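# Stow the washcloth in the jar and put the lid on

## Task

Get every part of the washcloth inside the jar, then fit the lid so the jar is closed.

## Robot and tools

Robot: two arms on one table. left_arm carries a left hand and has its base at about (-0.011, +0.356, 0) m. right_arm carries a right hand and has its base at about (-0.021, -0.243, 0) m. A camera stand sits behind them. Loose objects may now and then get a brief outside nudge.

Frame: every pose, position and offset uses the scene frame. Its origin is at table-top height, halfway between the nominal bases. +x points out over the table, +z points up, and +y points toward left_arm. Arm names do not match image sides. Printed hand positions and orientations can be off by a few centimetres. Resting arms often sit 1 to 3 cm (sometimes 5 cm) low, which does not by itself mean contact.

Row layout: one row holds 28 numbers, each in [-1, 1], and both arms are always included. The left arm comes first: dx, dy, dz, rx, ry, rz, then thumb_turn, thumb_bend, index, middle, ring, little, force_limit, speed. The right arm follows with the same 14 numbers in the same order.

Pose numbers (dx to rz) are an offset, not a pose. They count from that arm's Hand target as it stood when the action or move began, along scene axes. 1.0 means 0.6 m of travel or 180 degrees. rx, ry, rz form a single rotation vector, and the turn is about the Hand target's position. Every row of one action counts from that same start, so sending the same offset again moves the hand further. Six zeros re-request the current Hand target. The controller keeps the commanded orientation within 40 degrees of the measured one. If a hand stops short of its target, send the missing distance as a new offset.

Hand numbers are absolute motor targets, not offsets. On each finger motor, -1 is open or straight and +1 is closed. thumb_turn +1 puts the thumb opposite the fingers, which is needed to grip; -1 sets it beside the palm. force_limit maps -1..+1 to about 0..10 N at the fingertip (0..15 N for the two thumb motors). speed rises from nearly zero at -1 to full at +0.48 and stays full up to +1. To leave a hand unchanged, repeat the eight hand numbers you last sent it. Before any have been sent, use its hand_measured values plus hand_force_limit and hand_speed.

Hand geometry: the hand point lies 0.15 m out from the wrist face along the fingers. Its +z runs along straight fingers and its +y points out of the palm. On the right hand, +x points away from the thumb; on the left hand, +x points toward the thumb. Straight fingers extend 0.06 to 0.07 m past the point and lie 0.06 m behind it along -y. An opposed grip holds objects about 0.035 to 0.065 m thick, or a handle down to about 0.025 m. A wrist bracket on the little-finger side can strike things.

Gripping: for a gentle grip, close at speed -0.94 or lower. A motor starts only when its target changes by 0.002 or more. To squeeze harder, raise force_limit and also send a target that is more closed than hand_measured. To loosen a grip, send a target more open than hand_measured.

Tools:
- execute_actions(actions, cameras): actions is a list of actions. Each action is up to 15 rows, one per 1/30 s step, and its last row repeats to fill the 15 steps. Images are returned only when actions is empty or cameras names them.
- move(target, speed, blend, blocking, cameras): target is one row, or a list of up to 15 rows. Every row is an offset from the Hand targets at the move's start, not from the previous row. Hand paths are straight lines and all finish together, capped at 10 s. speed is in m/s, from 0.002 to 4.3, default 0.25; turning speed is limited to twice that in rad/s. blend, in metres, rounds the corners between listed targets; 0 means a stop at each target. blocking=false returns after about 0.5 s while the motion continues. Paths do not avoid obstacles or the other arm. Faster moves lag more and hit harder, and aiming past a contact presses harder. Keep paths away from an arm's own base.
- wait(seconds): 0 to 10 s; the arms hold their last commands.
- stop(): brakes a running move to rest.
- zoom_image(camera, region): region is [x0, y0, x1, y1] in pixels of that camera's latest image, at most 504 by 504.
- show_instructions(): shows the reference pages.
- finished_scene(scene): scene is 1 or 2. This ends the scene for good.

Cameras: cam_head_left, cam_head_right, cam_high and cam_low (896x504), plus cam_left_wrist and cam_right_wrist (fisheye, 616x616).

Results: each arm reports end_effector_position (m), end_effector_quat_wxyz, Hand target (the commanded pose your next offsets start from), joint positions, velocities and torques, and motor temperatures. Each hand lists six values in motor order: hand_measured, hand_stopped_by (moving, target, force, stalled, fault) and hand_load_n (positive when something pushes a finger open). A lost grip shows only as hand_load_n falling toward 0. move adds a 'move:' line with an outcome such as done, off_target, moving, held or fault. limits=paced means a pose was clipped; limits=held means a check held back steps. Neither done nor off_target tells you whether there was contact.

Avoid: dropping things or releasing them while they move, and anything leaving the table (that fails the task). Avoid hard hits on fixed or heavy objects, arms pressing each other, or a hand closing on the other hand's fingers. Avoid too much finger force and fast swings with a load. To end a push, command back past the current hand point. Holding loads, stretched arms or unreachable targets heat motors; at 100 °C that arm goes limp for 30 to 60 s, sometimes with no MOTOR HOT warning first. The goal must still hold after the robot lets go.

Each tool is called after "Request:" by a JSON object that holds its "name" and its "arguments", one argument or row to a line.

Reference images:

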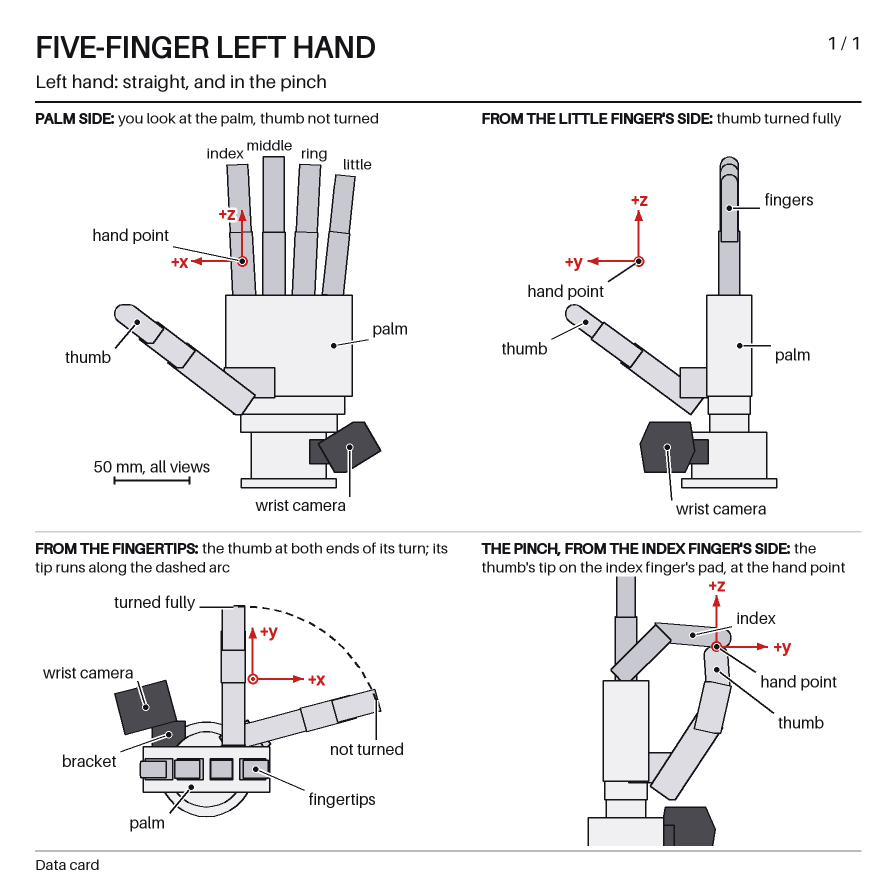

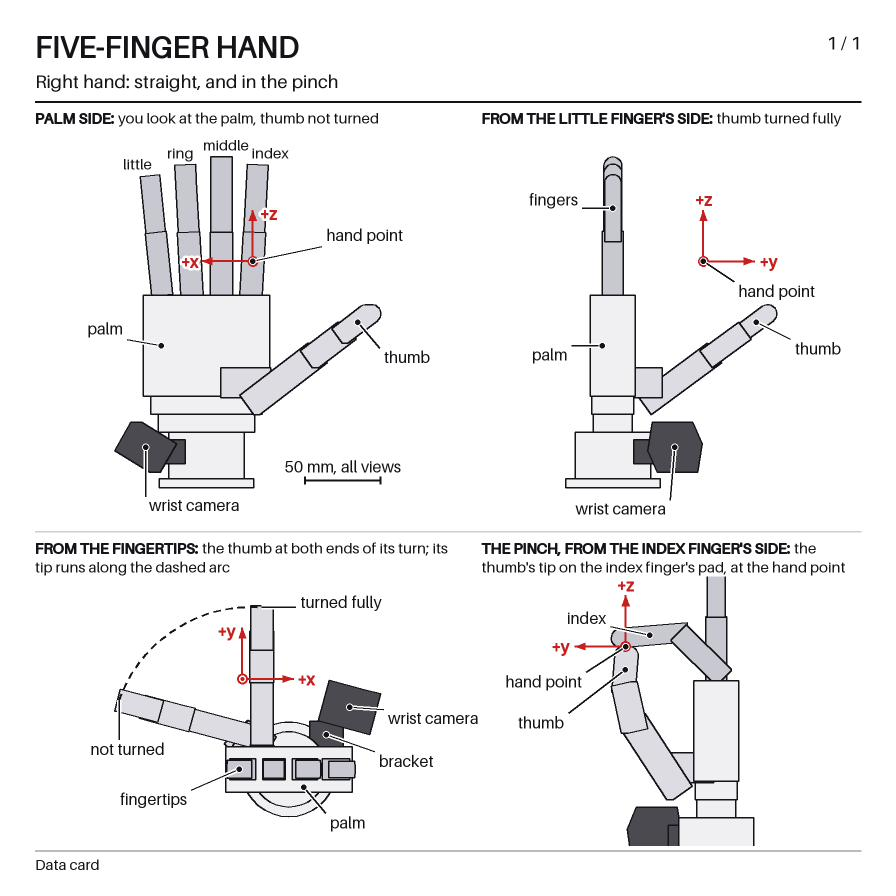

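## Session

Request:
{"name": "execute_actions", "arguments": {
  "actions": []
}}

Scene clock: 0.00 s.
left_arm: end_effector_position=(+0.6686, -0.1823, +0.2379) hand_measured=(-1.000, -1.000, -1.000, -1.000, -1.000, -1.000) hand_load_n=(+0.0, +0.0, +0.0, +0.0, +0.0, +0.0) hand_stopped_by=(target, target, target, target, target, target) hand_force_limit=0.00 hand_speed=-0.80 end_effector_quat_wxyz=(+0.129, +0.878, -0.194, +0.419) | right_arm: end_effector_position=(+0.6579, -0.4498, +0.1401) hand_measured=(-1.000, -1.000, -1.000, -1.000, -1.000, -1.000) hand_load_n=(+0.0, +0.0, +0.0, +0.0, +0.0, +0.0) hand_stopped_by=(target, target, target, target, target, target) hand_force_limit=0.00 hand_speed=-0.80 end_effector_quat_wxyz=(+0.272, +0.084, +0.754, -0.592)
Joint positions: left_arm=[-0.629 2.032 1.864 -0.499 -0.087 -1.72] | right_arm=[-0.054 1.879 1.202 0.306 1.143 0.882]
Joint velocities: within noise
Joint torques (N m): no reading
Motor temperatures (°C): left_arm=[29 31 36 29 29 24] | right_arm=[27 31 34 28 27 24]
Heat: left arm: hottest elbow 36 °C; right arm: hottest elbow 34 °C.
Hand target: left_arm +0.6732, -0.1856, +0.2677; +0.137, +0.868, -0.190, +0.438 | right_arm +0.6648, -0.4504, +0.1514; +0.282, +0.091, +0.750, -0.592

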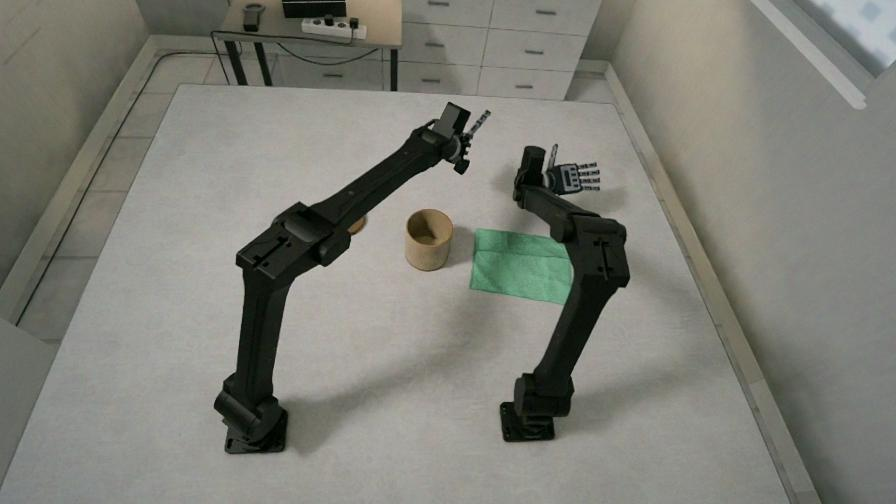

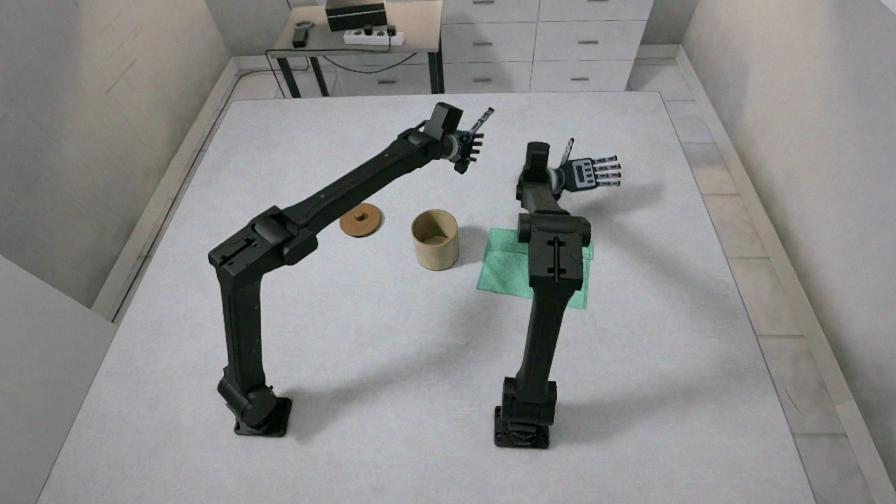

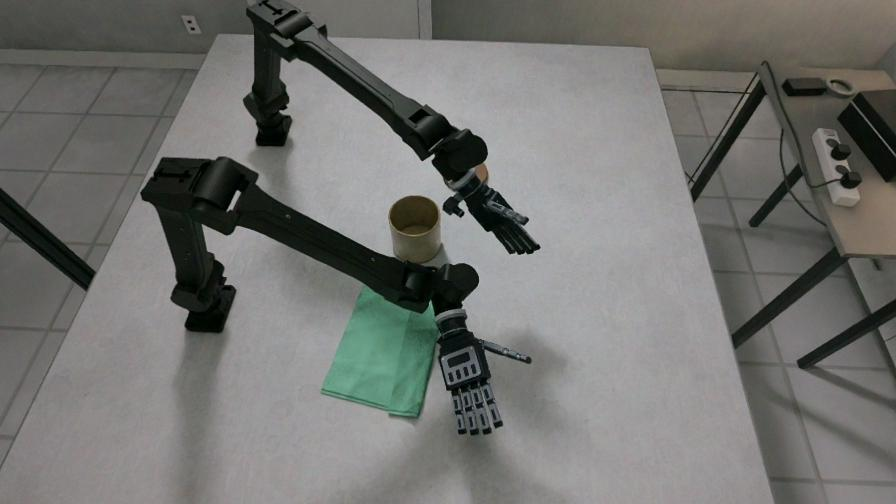

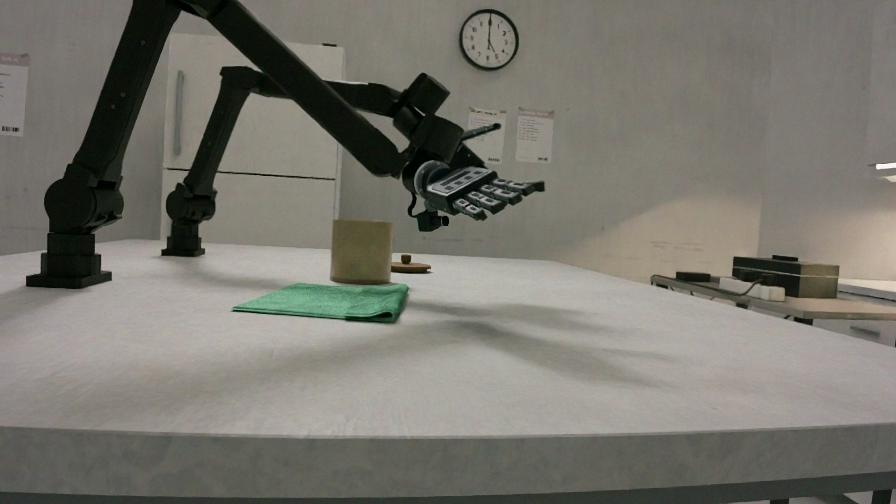

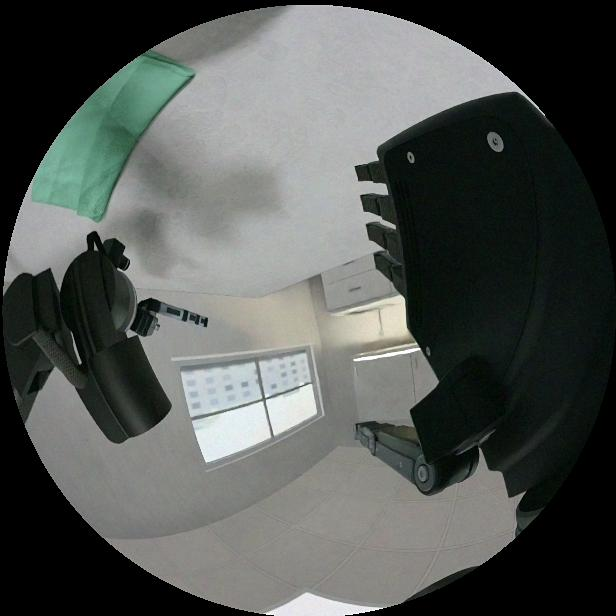

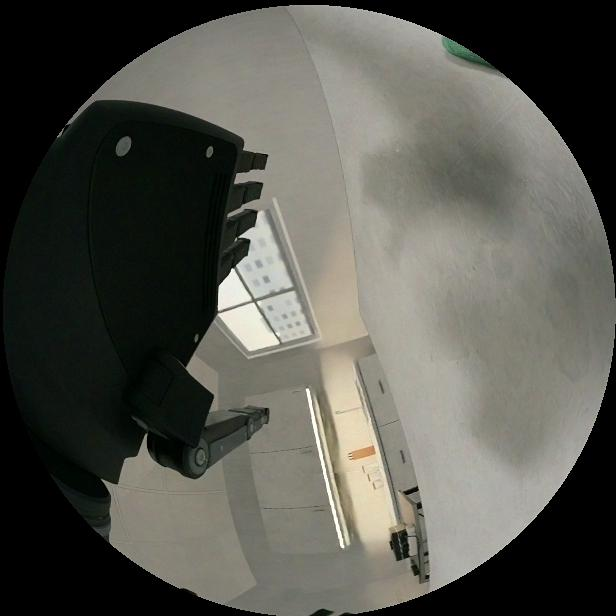

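Request:
{"name": "zoom_image", "arguments": {
  "camera": "cam_high",
  "region": [300, 150, 560, 440]
}}

Request:
{"name": "zoom_image", "arguments": {
  "camera": "cam_head_right",
  "region": [320, 180, 620, 330]
}}

Request:
{"name": "zoom_image", "arguments": {
  "camera": "cam_low",
  "region": [220, 200, 450, 340]
}}

Request:
{"name": "zoom_image", "arguments": {
  "camera": "cam_head_left",
  "region": [320, 180, 600, 330]
}}

Scaled by 1.738 from the camera's 896x504 image, which has a finer 1280x720 frame.

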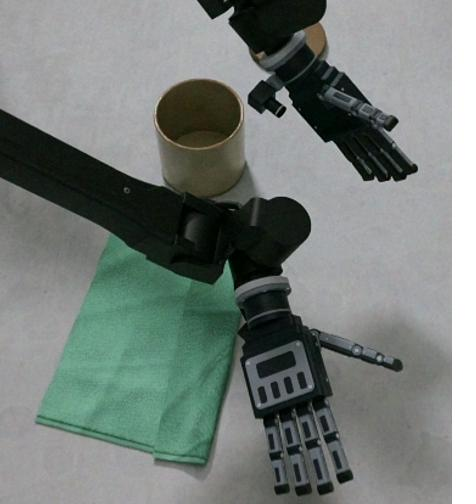

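Scaled by 1.680 from the camera's 896x504 image, which has a finer 1280x720 frame.

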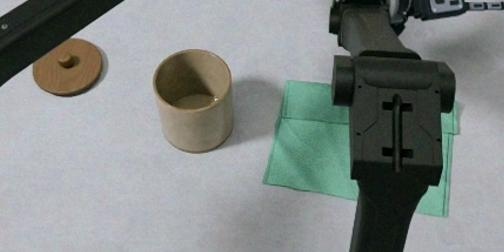

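Scaled by 2.191 from the camera's 896x504 image, which has a finer 1280x720 frame.

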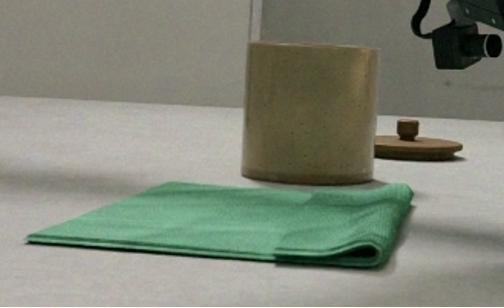

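Scaled by 1.800 from the camera's 896x504 image, which has a finer 1280x720 frame.

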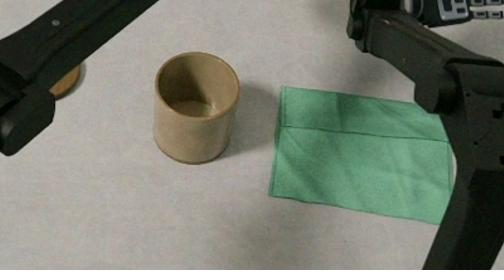

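Request:
{"name": "move", "arguments": {
  "target": [
    [-0.083,0.417,0.05,0.195,-0.142,-0.095, 1,-0.15,-0.5,-0.5,-1,-1,0,0, -0.2,0.1,0.13,0.084,0.105,0.02, 1,-1,-1,-1,-1,-1,0,0],
    [-0.18,0.651,-0.146,0.391,-0.284,-0.191, 1,-0.15,-0.5,-0.5,-1,-1,0,0, -0.425,0.267,0.115,0.168,0.209,0.0415, 1,-1,-1,-1,-1,-1,0,0]
  ],
  "speed": 0.3,
  "blend": 0.05,
  "cameras": ["all"]
}}

Scene clock: 154.97 s.
left_arm: end_effector_position=(+0.5610, +0.1991, +0.1655) hand_measured=(+1.000, -0.150, -0.500, -0.500, -1.000, -1.000) hand_load_n=(+0.0, +0.0, +0.0, +0.0, +0.0, +0.0) hand_stopped_by=(target, target, target, target, target, target) hand_force_limit=0.00 hand_speed=0.00 end_effector_quat_wxyz=(+0.324, -0.454, +0.666, -0.496) | right_arm: end_effector_position=(+0.3981, -0.2947, +0.1965) hand_measured=(+1.000, -1.000, -1.000, -1.000, -1.000, -1.000) hand_load_n=(+0.0, +0.0, +0.0, +0.0, +0.0, +0.0) hand_stopped_by=(target, target, target, target, target, target) hand_force_limit=0.00 hand_speed=0.00 end_effector_quat_wxyz=(+0.005, -0.093, +0.929, -0.359)
Joint positions: left_arm=[-0.148 1.454 0.867 0.274 0.238 0.056] | right_arm=[0.105 1.352 1.198 -1.384 0.734 1.434]
Joint torques (N m): left_arm=[0.67 -11.69 8.08 3.22 0.13 0.02] | right_arm=[0.73 -10.4 10.19 0.35 0.47 -0.05]
Motor temperatures (°C): left_arm=[29 42 50 29 28 24] | right_arm=[27 36 40 28 27 24]
Heat: left arm: hottest elbow 50 °C; right arm: hottest elbow 40 °C.
Hand target: left_arm +0.5652, +0.2050, +0.1802; +0.340, -0.444, +0.658, -0.505 | right_arm +0.4098, -0.2902, +0.2205; +0.032, -0.081, +0.930, -0.358
Off the commanded pose: left_arm 0.016 m, 3 deg | right_arm 0.027 m, 3 deg.
move: off_target (left_arm, right_arm)

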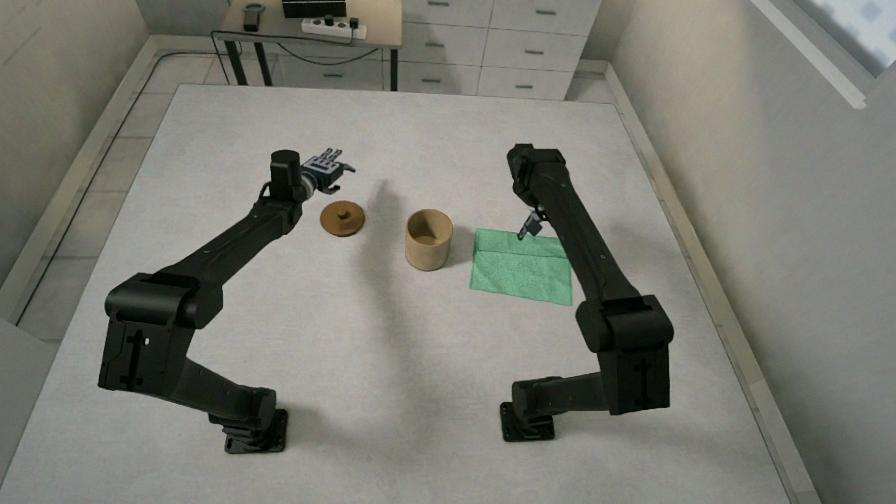

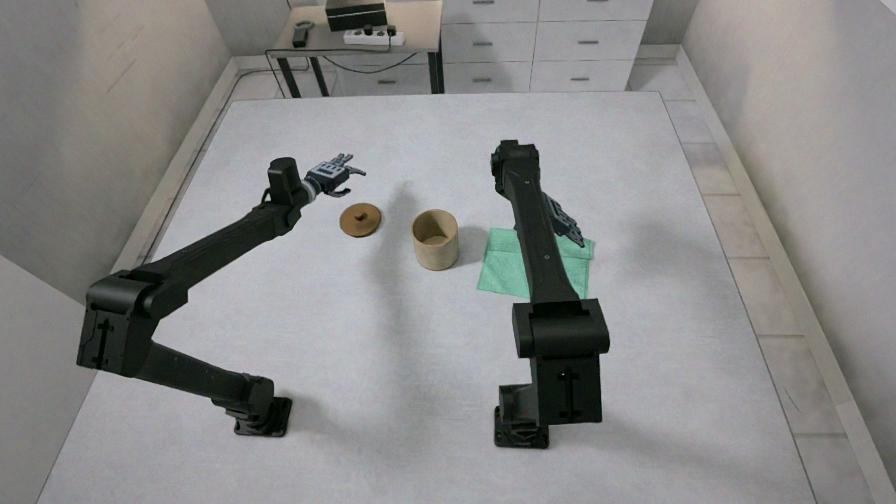

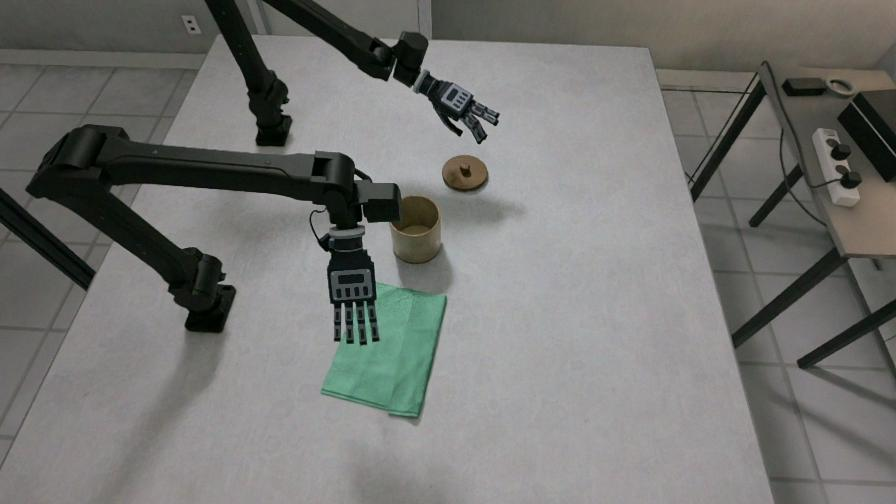

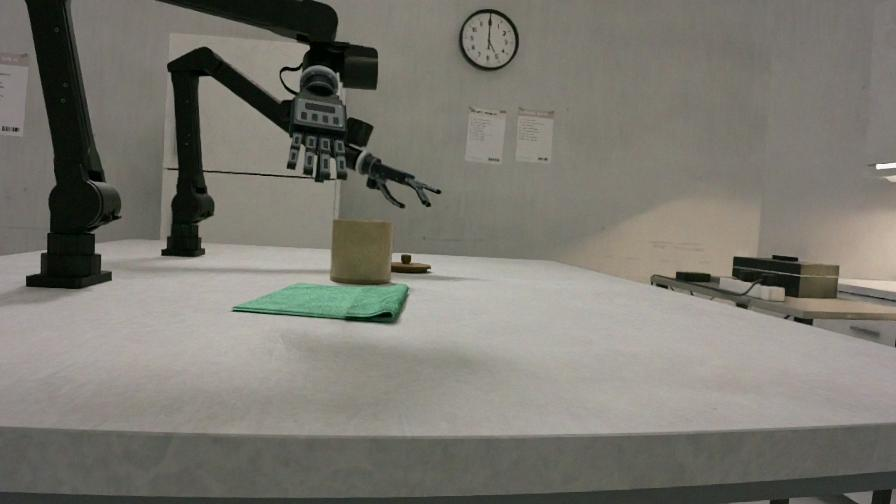

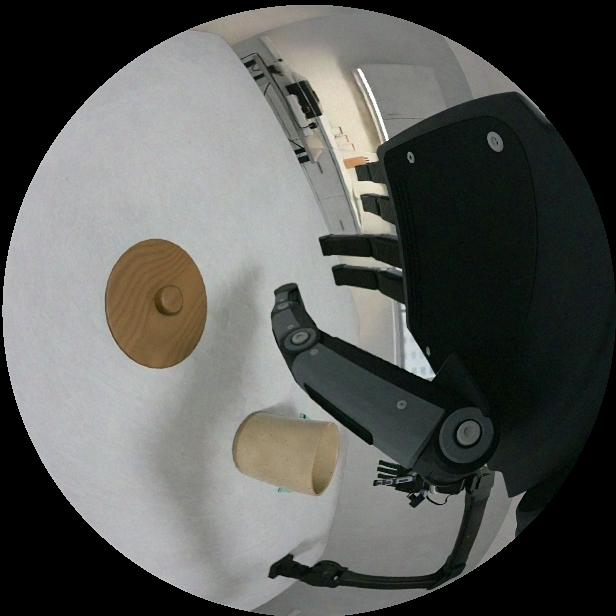

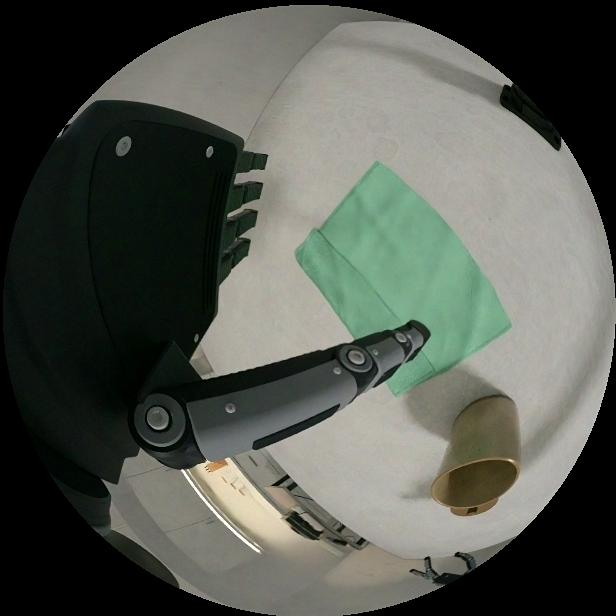

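Request:
{"name": "move", "arguments": {
  "target": [-0.0137,-0.015,-0.175,0,0,0, 1,-0.15,-0.5,-0.5,-1,-1,0,0, 0.03,-0.037,-0.221,0,0,0, 1,-1,-1,-1,-1,-1,0,0],
  "speed": 0.2,
  "cameras": ["cam_high", "cam_low", "cam_left_wrist", "cam_right_wrist"]
}}

Request:
{"name": "zoom_image", "arguments": {
  "camera": "cam_high",
  "region": [400, 80, 520, 200]
}}

Request:
{"name": "zoom_image", "arguments": {
  "camera": "cam_high",
  "region": [300, 230, 470, 430]
}}

Request:
{"name": "zoom_image", "arguments": {
  "camera": "cam_low",
  "region": [220, 180, 460, 340]
}}

Scene clock: 184.30 s.
left_arm: end_effector_position=(+0.5539, +0.2031, +0.0682) hand_measured=(+1.000, -0.150, -0.500, -0.500, -1.000, -1.000) hand_load_n=(+0.0, +0.0, +0.0, +0.0, +0.0, +0.0) hand_stopped_by=(target, target, target, target, target, target) hand_force_limit=0.00 hand_speed=0.00 end_effector_quat_wxyz=(+0.333, -0.454, +0.661, -0.496) | right_arm: end_effector_position=(+0.4281, -0.3091, +0.0949) hand_measured=(+1.000, -1.000, -1.000, -1.000, -1.000, -1.000) hand_load_n=(+0.0, +0.0, +0.0, +0.0, +0.0, +0.0) hand_stopped_by=(target, target, target, target, target, target) hand_force_limit=0.00 hand_speed=0.00 end_effector_quat_wxyz=(+0.038, -0.076, +0.929, -0.359)
Joint positions: left_arm=[-0.149 1.642 0.737 0.608 0.221 0.056] | right_arm=[0.064 1.456 1.016 -0.993 0.728 1.39]
Joint torques (N m): left_arm=[-0.09 -10.81 6.46 3.12 -0.08 0.05] | right_arm=[-0.79 -8.76 6.3 1.43 0.46 -0.31]
Heat: left arm: hottest elbow 48 °C; right arm: hottest elbow 44 °C.
Hand target: left_arm +0.5570, +0.1962, +0.0751; +0.340, -0.444, +0.658, -0.505 | right_arm +0.4277, -0.3123, +0.0877; +0.032, -0.081, +0.930, -0.358
Off the commanded pose: left_arm 0.010 m, 2 deg | right_arm 0.008 m, 1 deg.
move: done
Images, in order (width x height): cam_high 896x504, cam_low 896x504, cam_left_wrist 616x616, cam_right_wrist 616x616.

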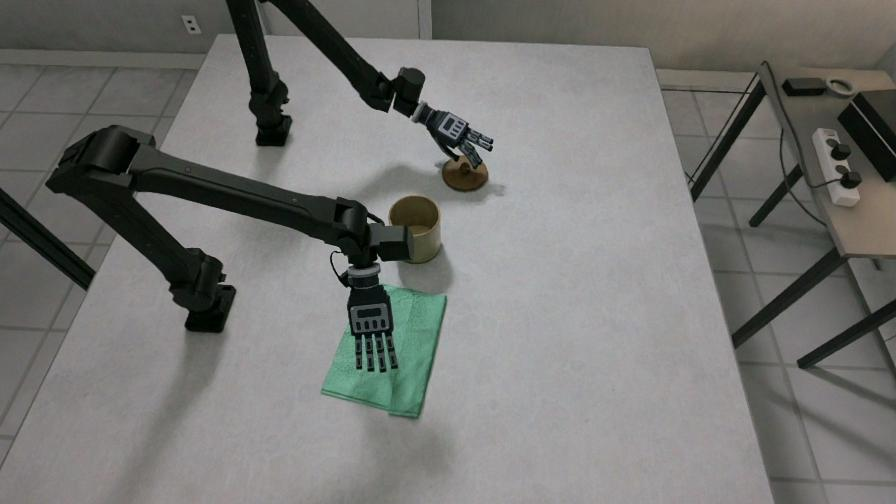

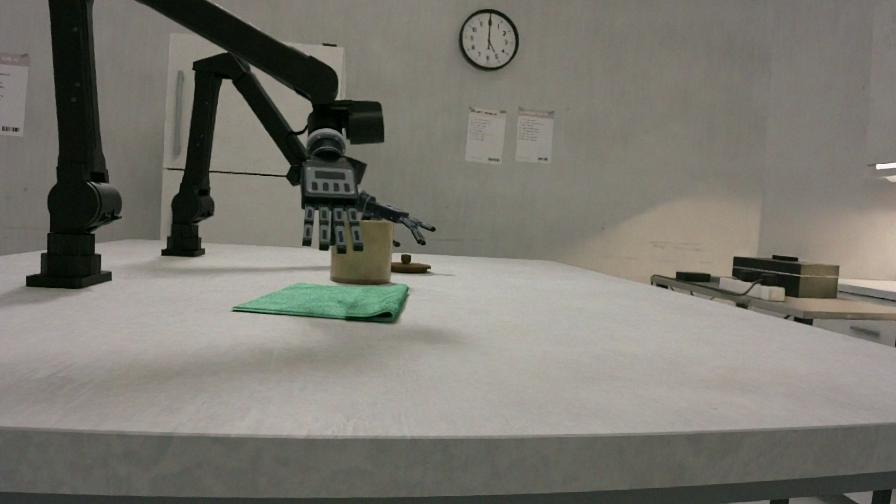

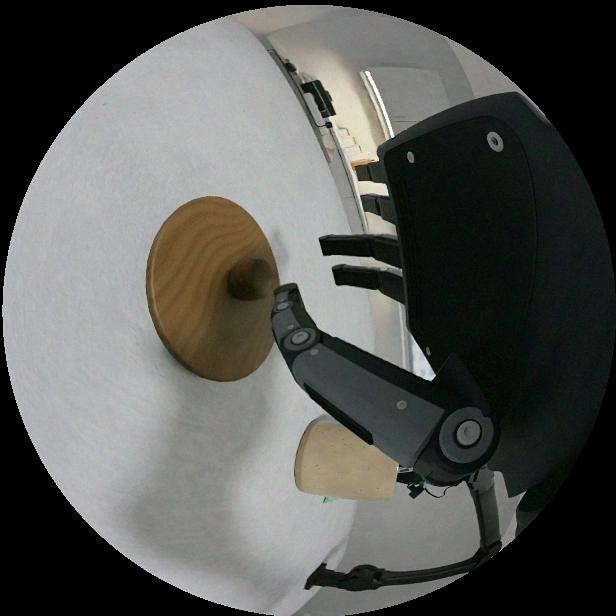

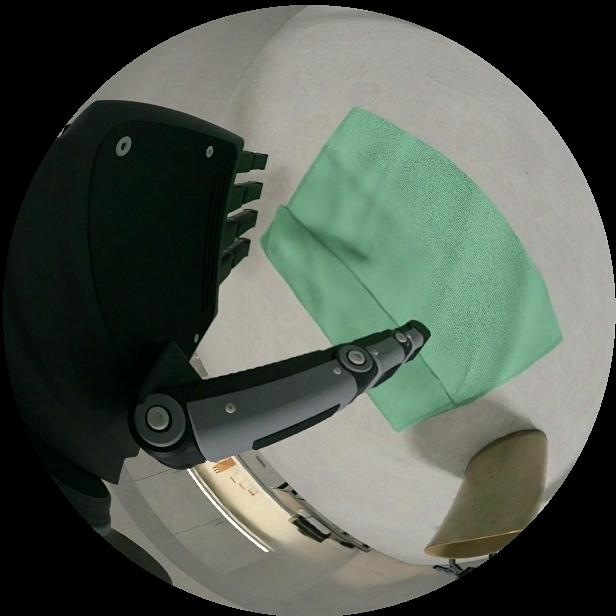

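Scaled by 4.200 from the camera's 896x504 image, which has a finer 1280x720 frame.

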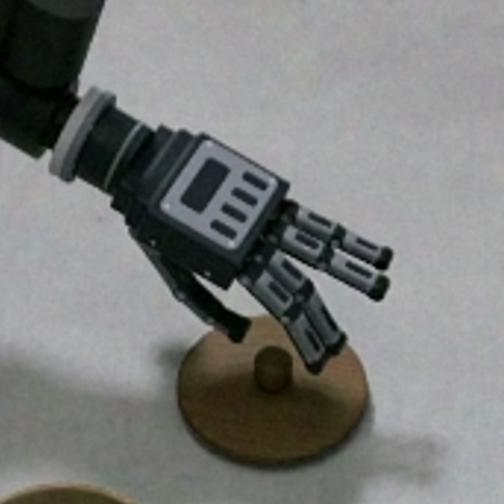

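Scaled by 2.520 from the camera's 896x504 image, which has a finer 1280x720 frame.

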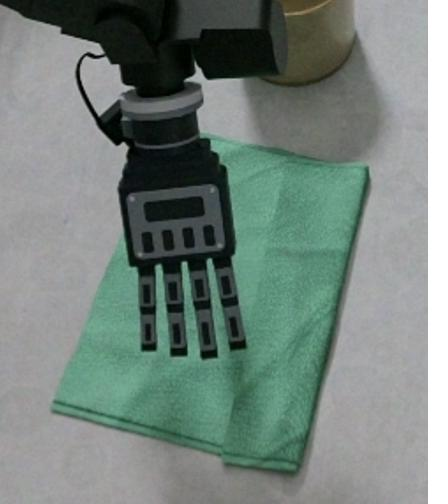

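Scaled by 2.100 from the camera's 896x504 image, which has a finer 1280x720 frame.

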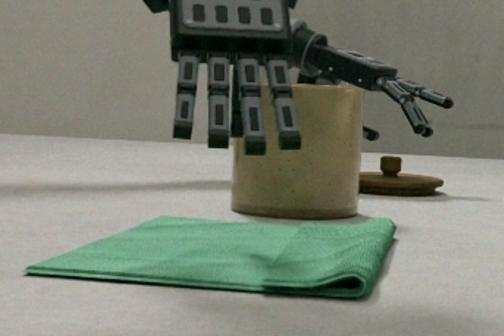

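Request:
{"name": "move", "arguments": {
  "target": [
    [0,0.004,-0.0735,0,0,0, 1,-0.15,-0.5,-0.5,-1,-1,0,0, 0.022,0.002,-0.126,-0.0438,-0.0077,0, 1,-1,-1,-1,-1,-1,0.5,-0.3],
    [0,0.004,-0.0735,0,0,0, 1,-0.15,-0.5,-0.5,-1,-1,0,0, 0.022,0.002,-0.126,-0.0438,-0.0077,0, 1,-1,0.3,0.3,0.3,0.3,0.5,-0.3]
  ],
  "speed": 0.12,
  "cameras": ["cam_high", "cam_low", "cam_left_wrist", "cam_right_wrist"]
}}

Request:
{"name": "zoom_image", "arguments": {
  "camera": "cam_high",
  "region": [400, 80, 520, 200]
}}

Request:
{"name": "zoom_image", "arguments": {
  "camera": "cam_low",
  "region": [220, 180, 460, 340]
}}

Scene clock: 243.57 s.
left_arm: end_effector_position=(+0.5553, +0.2028, +0.0281) hand_measured=(+1.000, -0.150, -0.500, -0.500, -1.000, -1.000) hand_load_n=(+0.0, +0.0, +0.0, +0.0, +0.0, +0.0) hand_stopped_by=(target, target, target, target, target, target) hand_force_limit=0.00 hand_speed=0.00 end_effector_quat_wxyz=(+0.335, -0.453, +0.659, -0.498) | right_arm: end_effector_position=(+0.4430, -0.3147, +0.0219) hand_measured=(+1.000, -1.000, +0.300, +0.300, +0.300, +0.300) hand_load_n=(+0.0, +0.0, +0.0, +0.0, +0.0, +0.0) hand_stopped_by=(target, target, target, target, target, target) hand_force_limit=0.50 hand_speed=-0.30 end_effector_quat_wxyz=(+0.043, -0.074, +0.902, -0.424)
Joint positions: left_arm=[-0.149 1.757 0.72 0.747 0.222 0.056] | right_arm=[0.109 1.62 0.939 -0.766 0.874 1.429]
Joint torques (N m): left_arm=[-0.62 -11.58 5.39 3.17 0.1 0.03] | right_arm=[0.62 -9.47 5.34 1.07 0.5 -0.11]
Motor temperatures (°C): left_arm=[29 36 42 29 28 24] | right_arm=[27 32 39 28 27 24]
Heat: left arm: hottest elbow 42 °C; right arm: hottest elbow 39 °C.
Hand target: left_arm +0.5569, +0.1985, +0.0309; +0.340, -0.444, +0.658, -0.505 | right_arm +0.4410, -0.3112, +0.0122; +0.037, -0.078, +0.902, -0.422
Off the commanded pose: left_arm 0.005 m, 1 deg | right_arm 0.011 m, 1 deg.
move: off_target (right_arm)
Images, in order (width x height): cam_high 896x504, cam_low 896x504, cam_left_wrist 616x616, cam_right_wrist 616x616.

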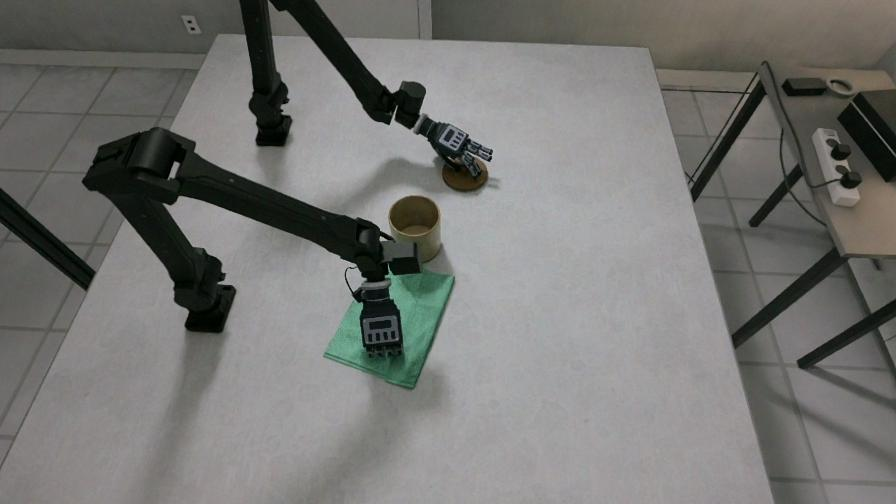

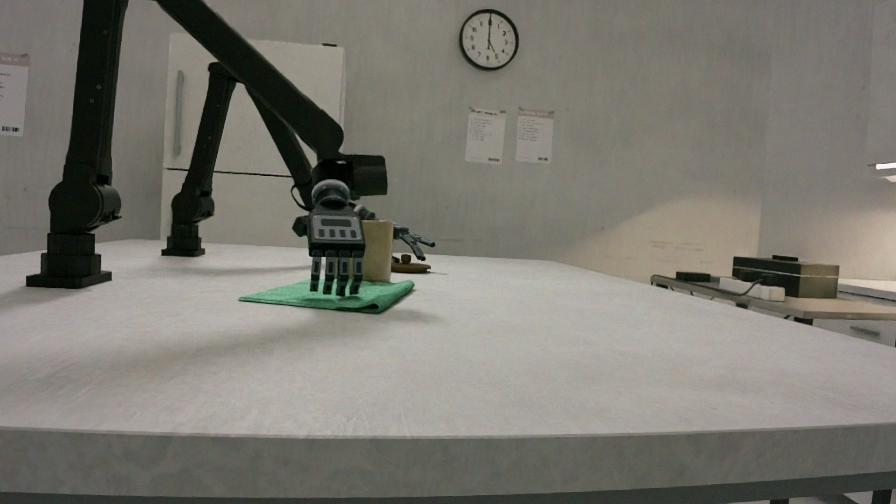

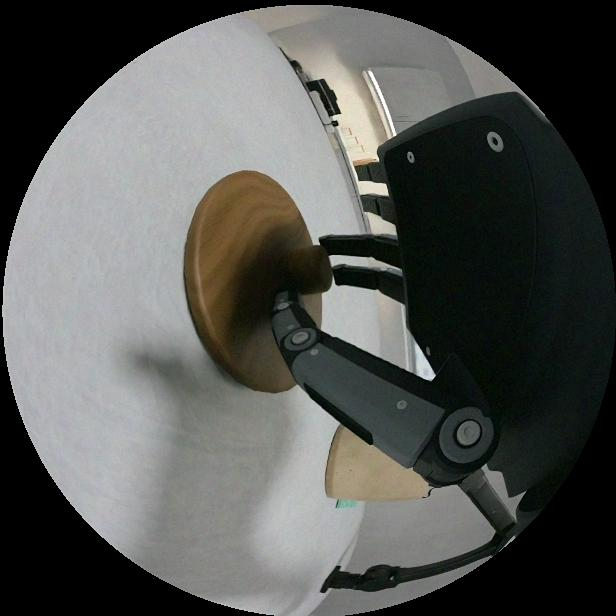

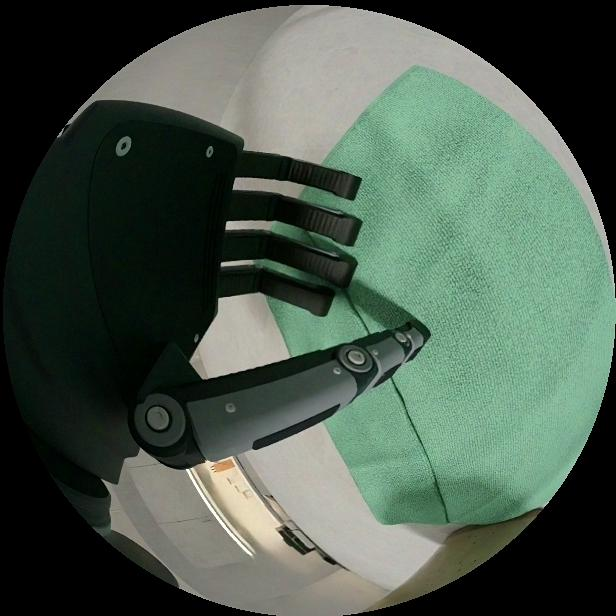

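Scaled by 4.200 from the camera's 896x504 image, which has a finer 1280x720 frame.

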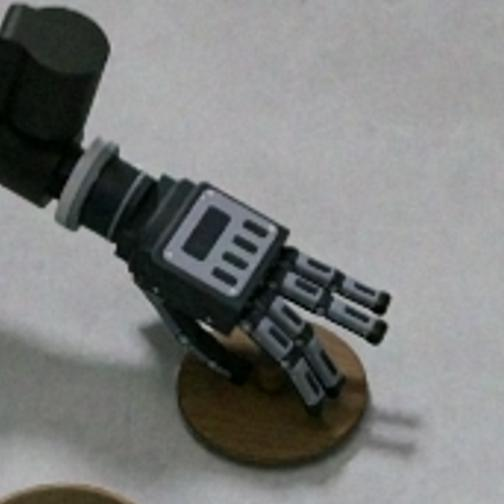

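Scaled by 2.100 from the camera's 896x504 image, which has a finer 1280x720 frame.

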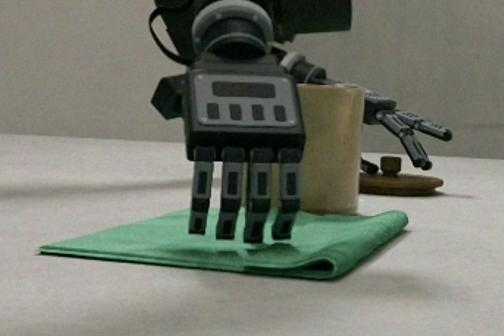

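Request:
{"name": "move", "arguments": {
  "target": [
    [0,0,0,0,0,0, 1,0.0,0.15,0.15,-1,-1,0.1,-0.7, 0,0,0.1,0,0,0, 1,-1,-1,-1,1,1,0.5,-0.2],
    [0,0,0,0,0,0, 1,0.0,0.2,0.2,-1,-1,0.4,-0.9, 0.015,0.152,0.18,0,0,0.361, 1,-1,-1,-1,1,1,0.5,-0.2]
  ],
  "speed": 0.2,
  "cameras": ["cam_high", "cam_low", "cam_head_left", "cam_right_wrist"]
}}

Request:
{"name": "zoom_image", "arguments": {
  "camera": "cam_high",
  "region": [400, 80, 520, 200]
}}

Request:
{"name": "zoom_image", "arguments": {
  "camera": "cam_low",
  "region": [220, 180, 460, 340]
}}

Request:
{"name": "zoom_image", "arguments": {
  "camera": "cam_high",
  "region": [310, 230, 500, 420]
}}

Scene clock: 320.43 s.
left_arm: end_effector_position=(+0.5564, +0.2025, +0.0300) hand_measured=(+1.000, -0.006, +0.200, -0.186, -1.000, -1.000) hand_load_n=(+1.0, +8.5, +0.0, +7.5, +0.0, +0.0) hand_stopped_by=(target, target, target, force, target, target) hand_force_limit=0.40 hand_speed=-0.90 end_effector_quat_wxyz=(+0.338, -0.450, +0.658, -0.501) | right_arm: end_effector_position=(+0.4482, -0.2154, +0.1126) hand_measured=(+1.000, -1.000, -1.000, -1.000, +1.000, +1.000) hand_load_n=(+0.0, +0.0, -0.5, +0.0, +0.0, +0.0) hand_stopped_by=(target, target, target, target, target, target) hand_force_limit=0.50 hand_speed=-0.20 end_effector_quat_wxyz=(+0.250, -0.553, +0.725, -0.326)
Joint positions: left_arm=[-0.149 1.758 0.719 0.758 0.222 0.056] | right_arm=[0.101 1.249 0.775 -0.277 0.251 0.23]
Joint torques (N m): left_arm=[0.21 -11.11 5.5 2.86 0.06 -0.02] | right_arm=[-0.85 -9.35 6.87 2.86 0.03 -0.31]
Heat: left arm: hottest elbow 40 °C; right arm: hottest elbow 37 °C.
Hand target: left_arm +0.5570, +0.1986, +0.0309; +0.340, -0.444, +0.658, -0.504 | right_arm +0.4500, -0.2200, +0.1202; +0.258, -0.551, +0.719, -0.336
Off the commanded pose: left_arm 0.004 m, 1 deg | right_arm 0.009 m, 2 deg.
move: done
Images, in order (width x height): cam_head_left 896x504, cam_high 896x504, cam_low 896x504, cam_right_wrist 616x616.

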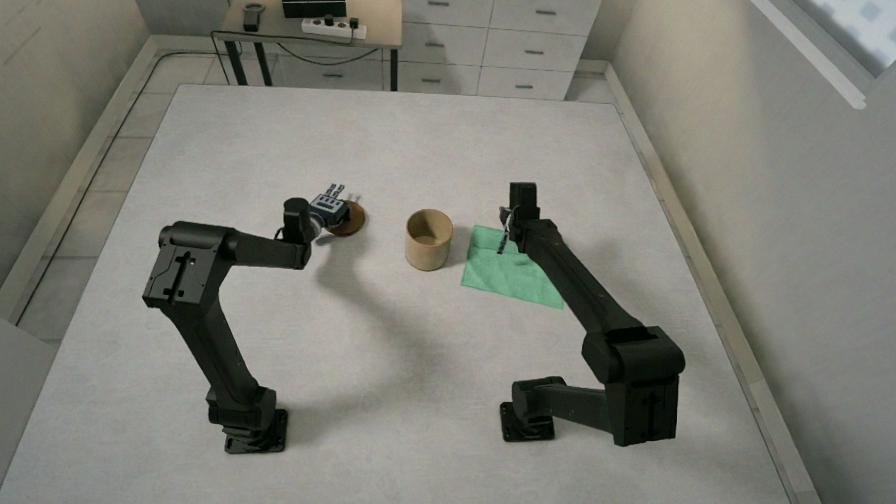

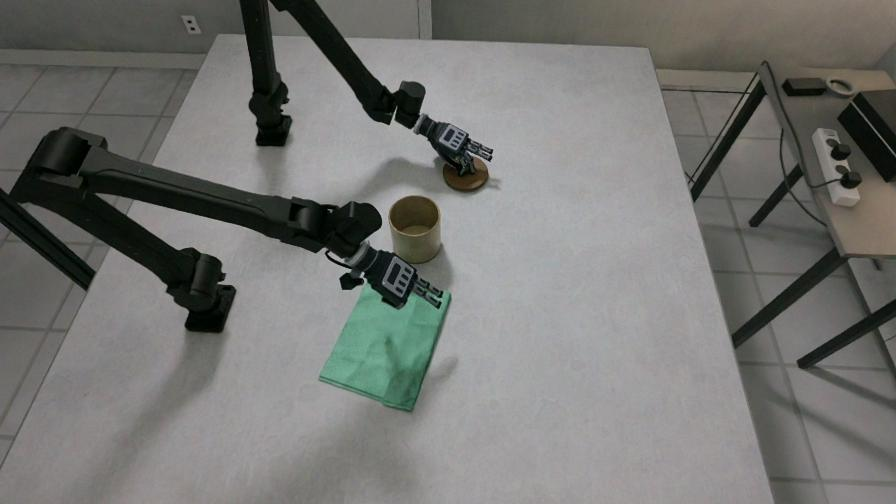

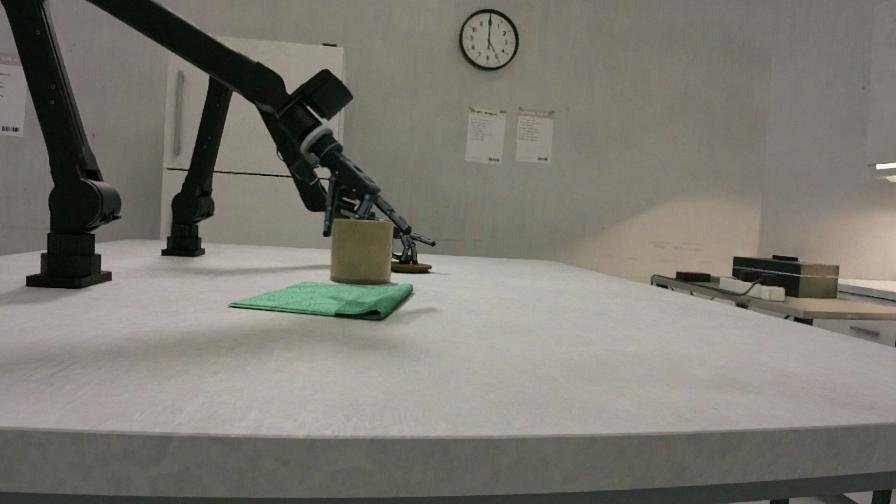

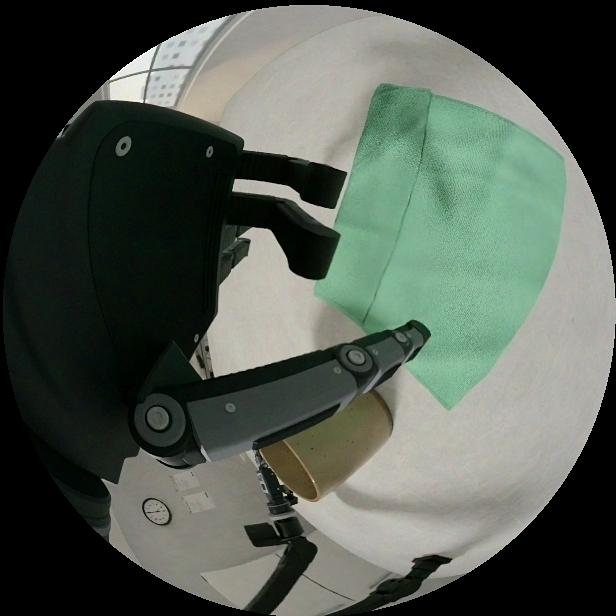

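Scaled by 4.200 from the camera's 896x504 image, which has a finer 1280x720 frame.

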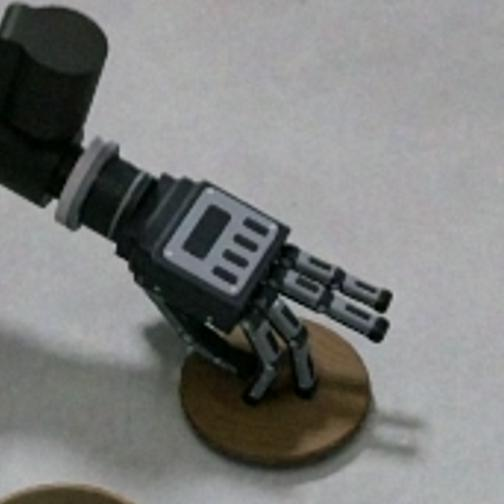

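Scaled by 2.100 from the camera's 896x504 image, which has a finer 1280x720 frame.

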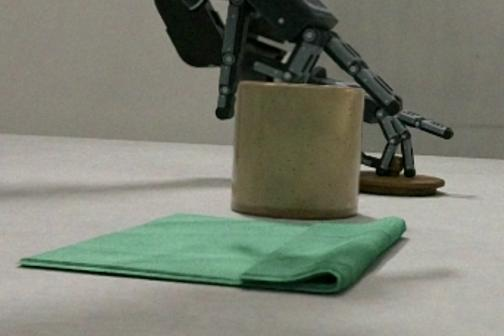

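Scaled by 2.653 from the camera's 896x504 image, which has a finer 1280x720 frame.

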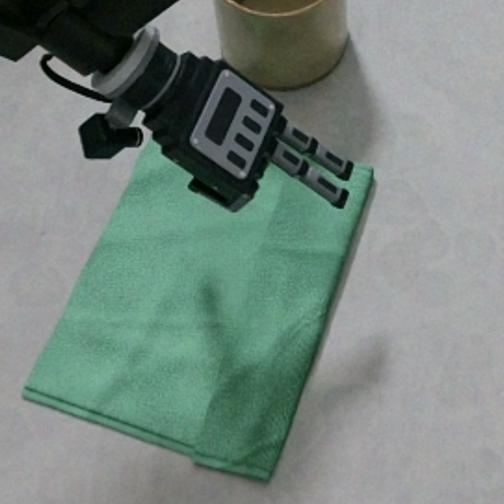

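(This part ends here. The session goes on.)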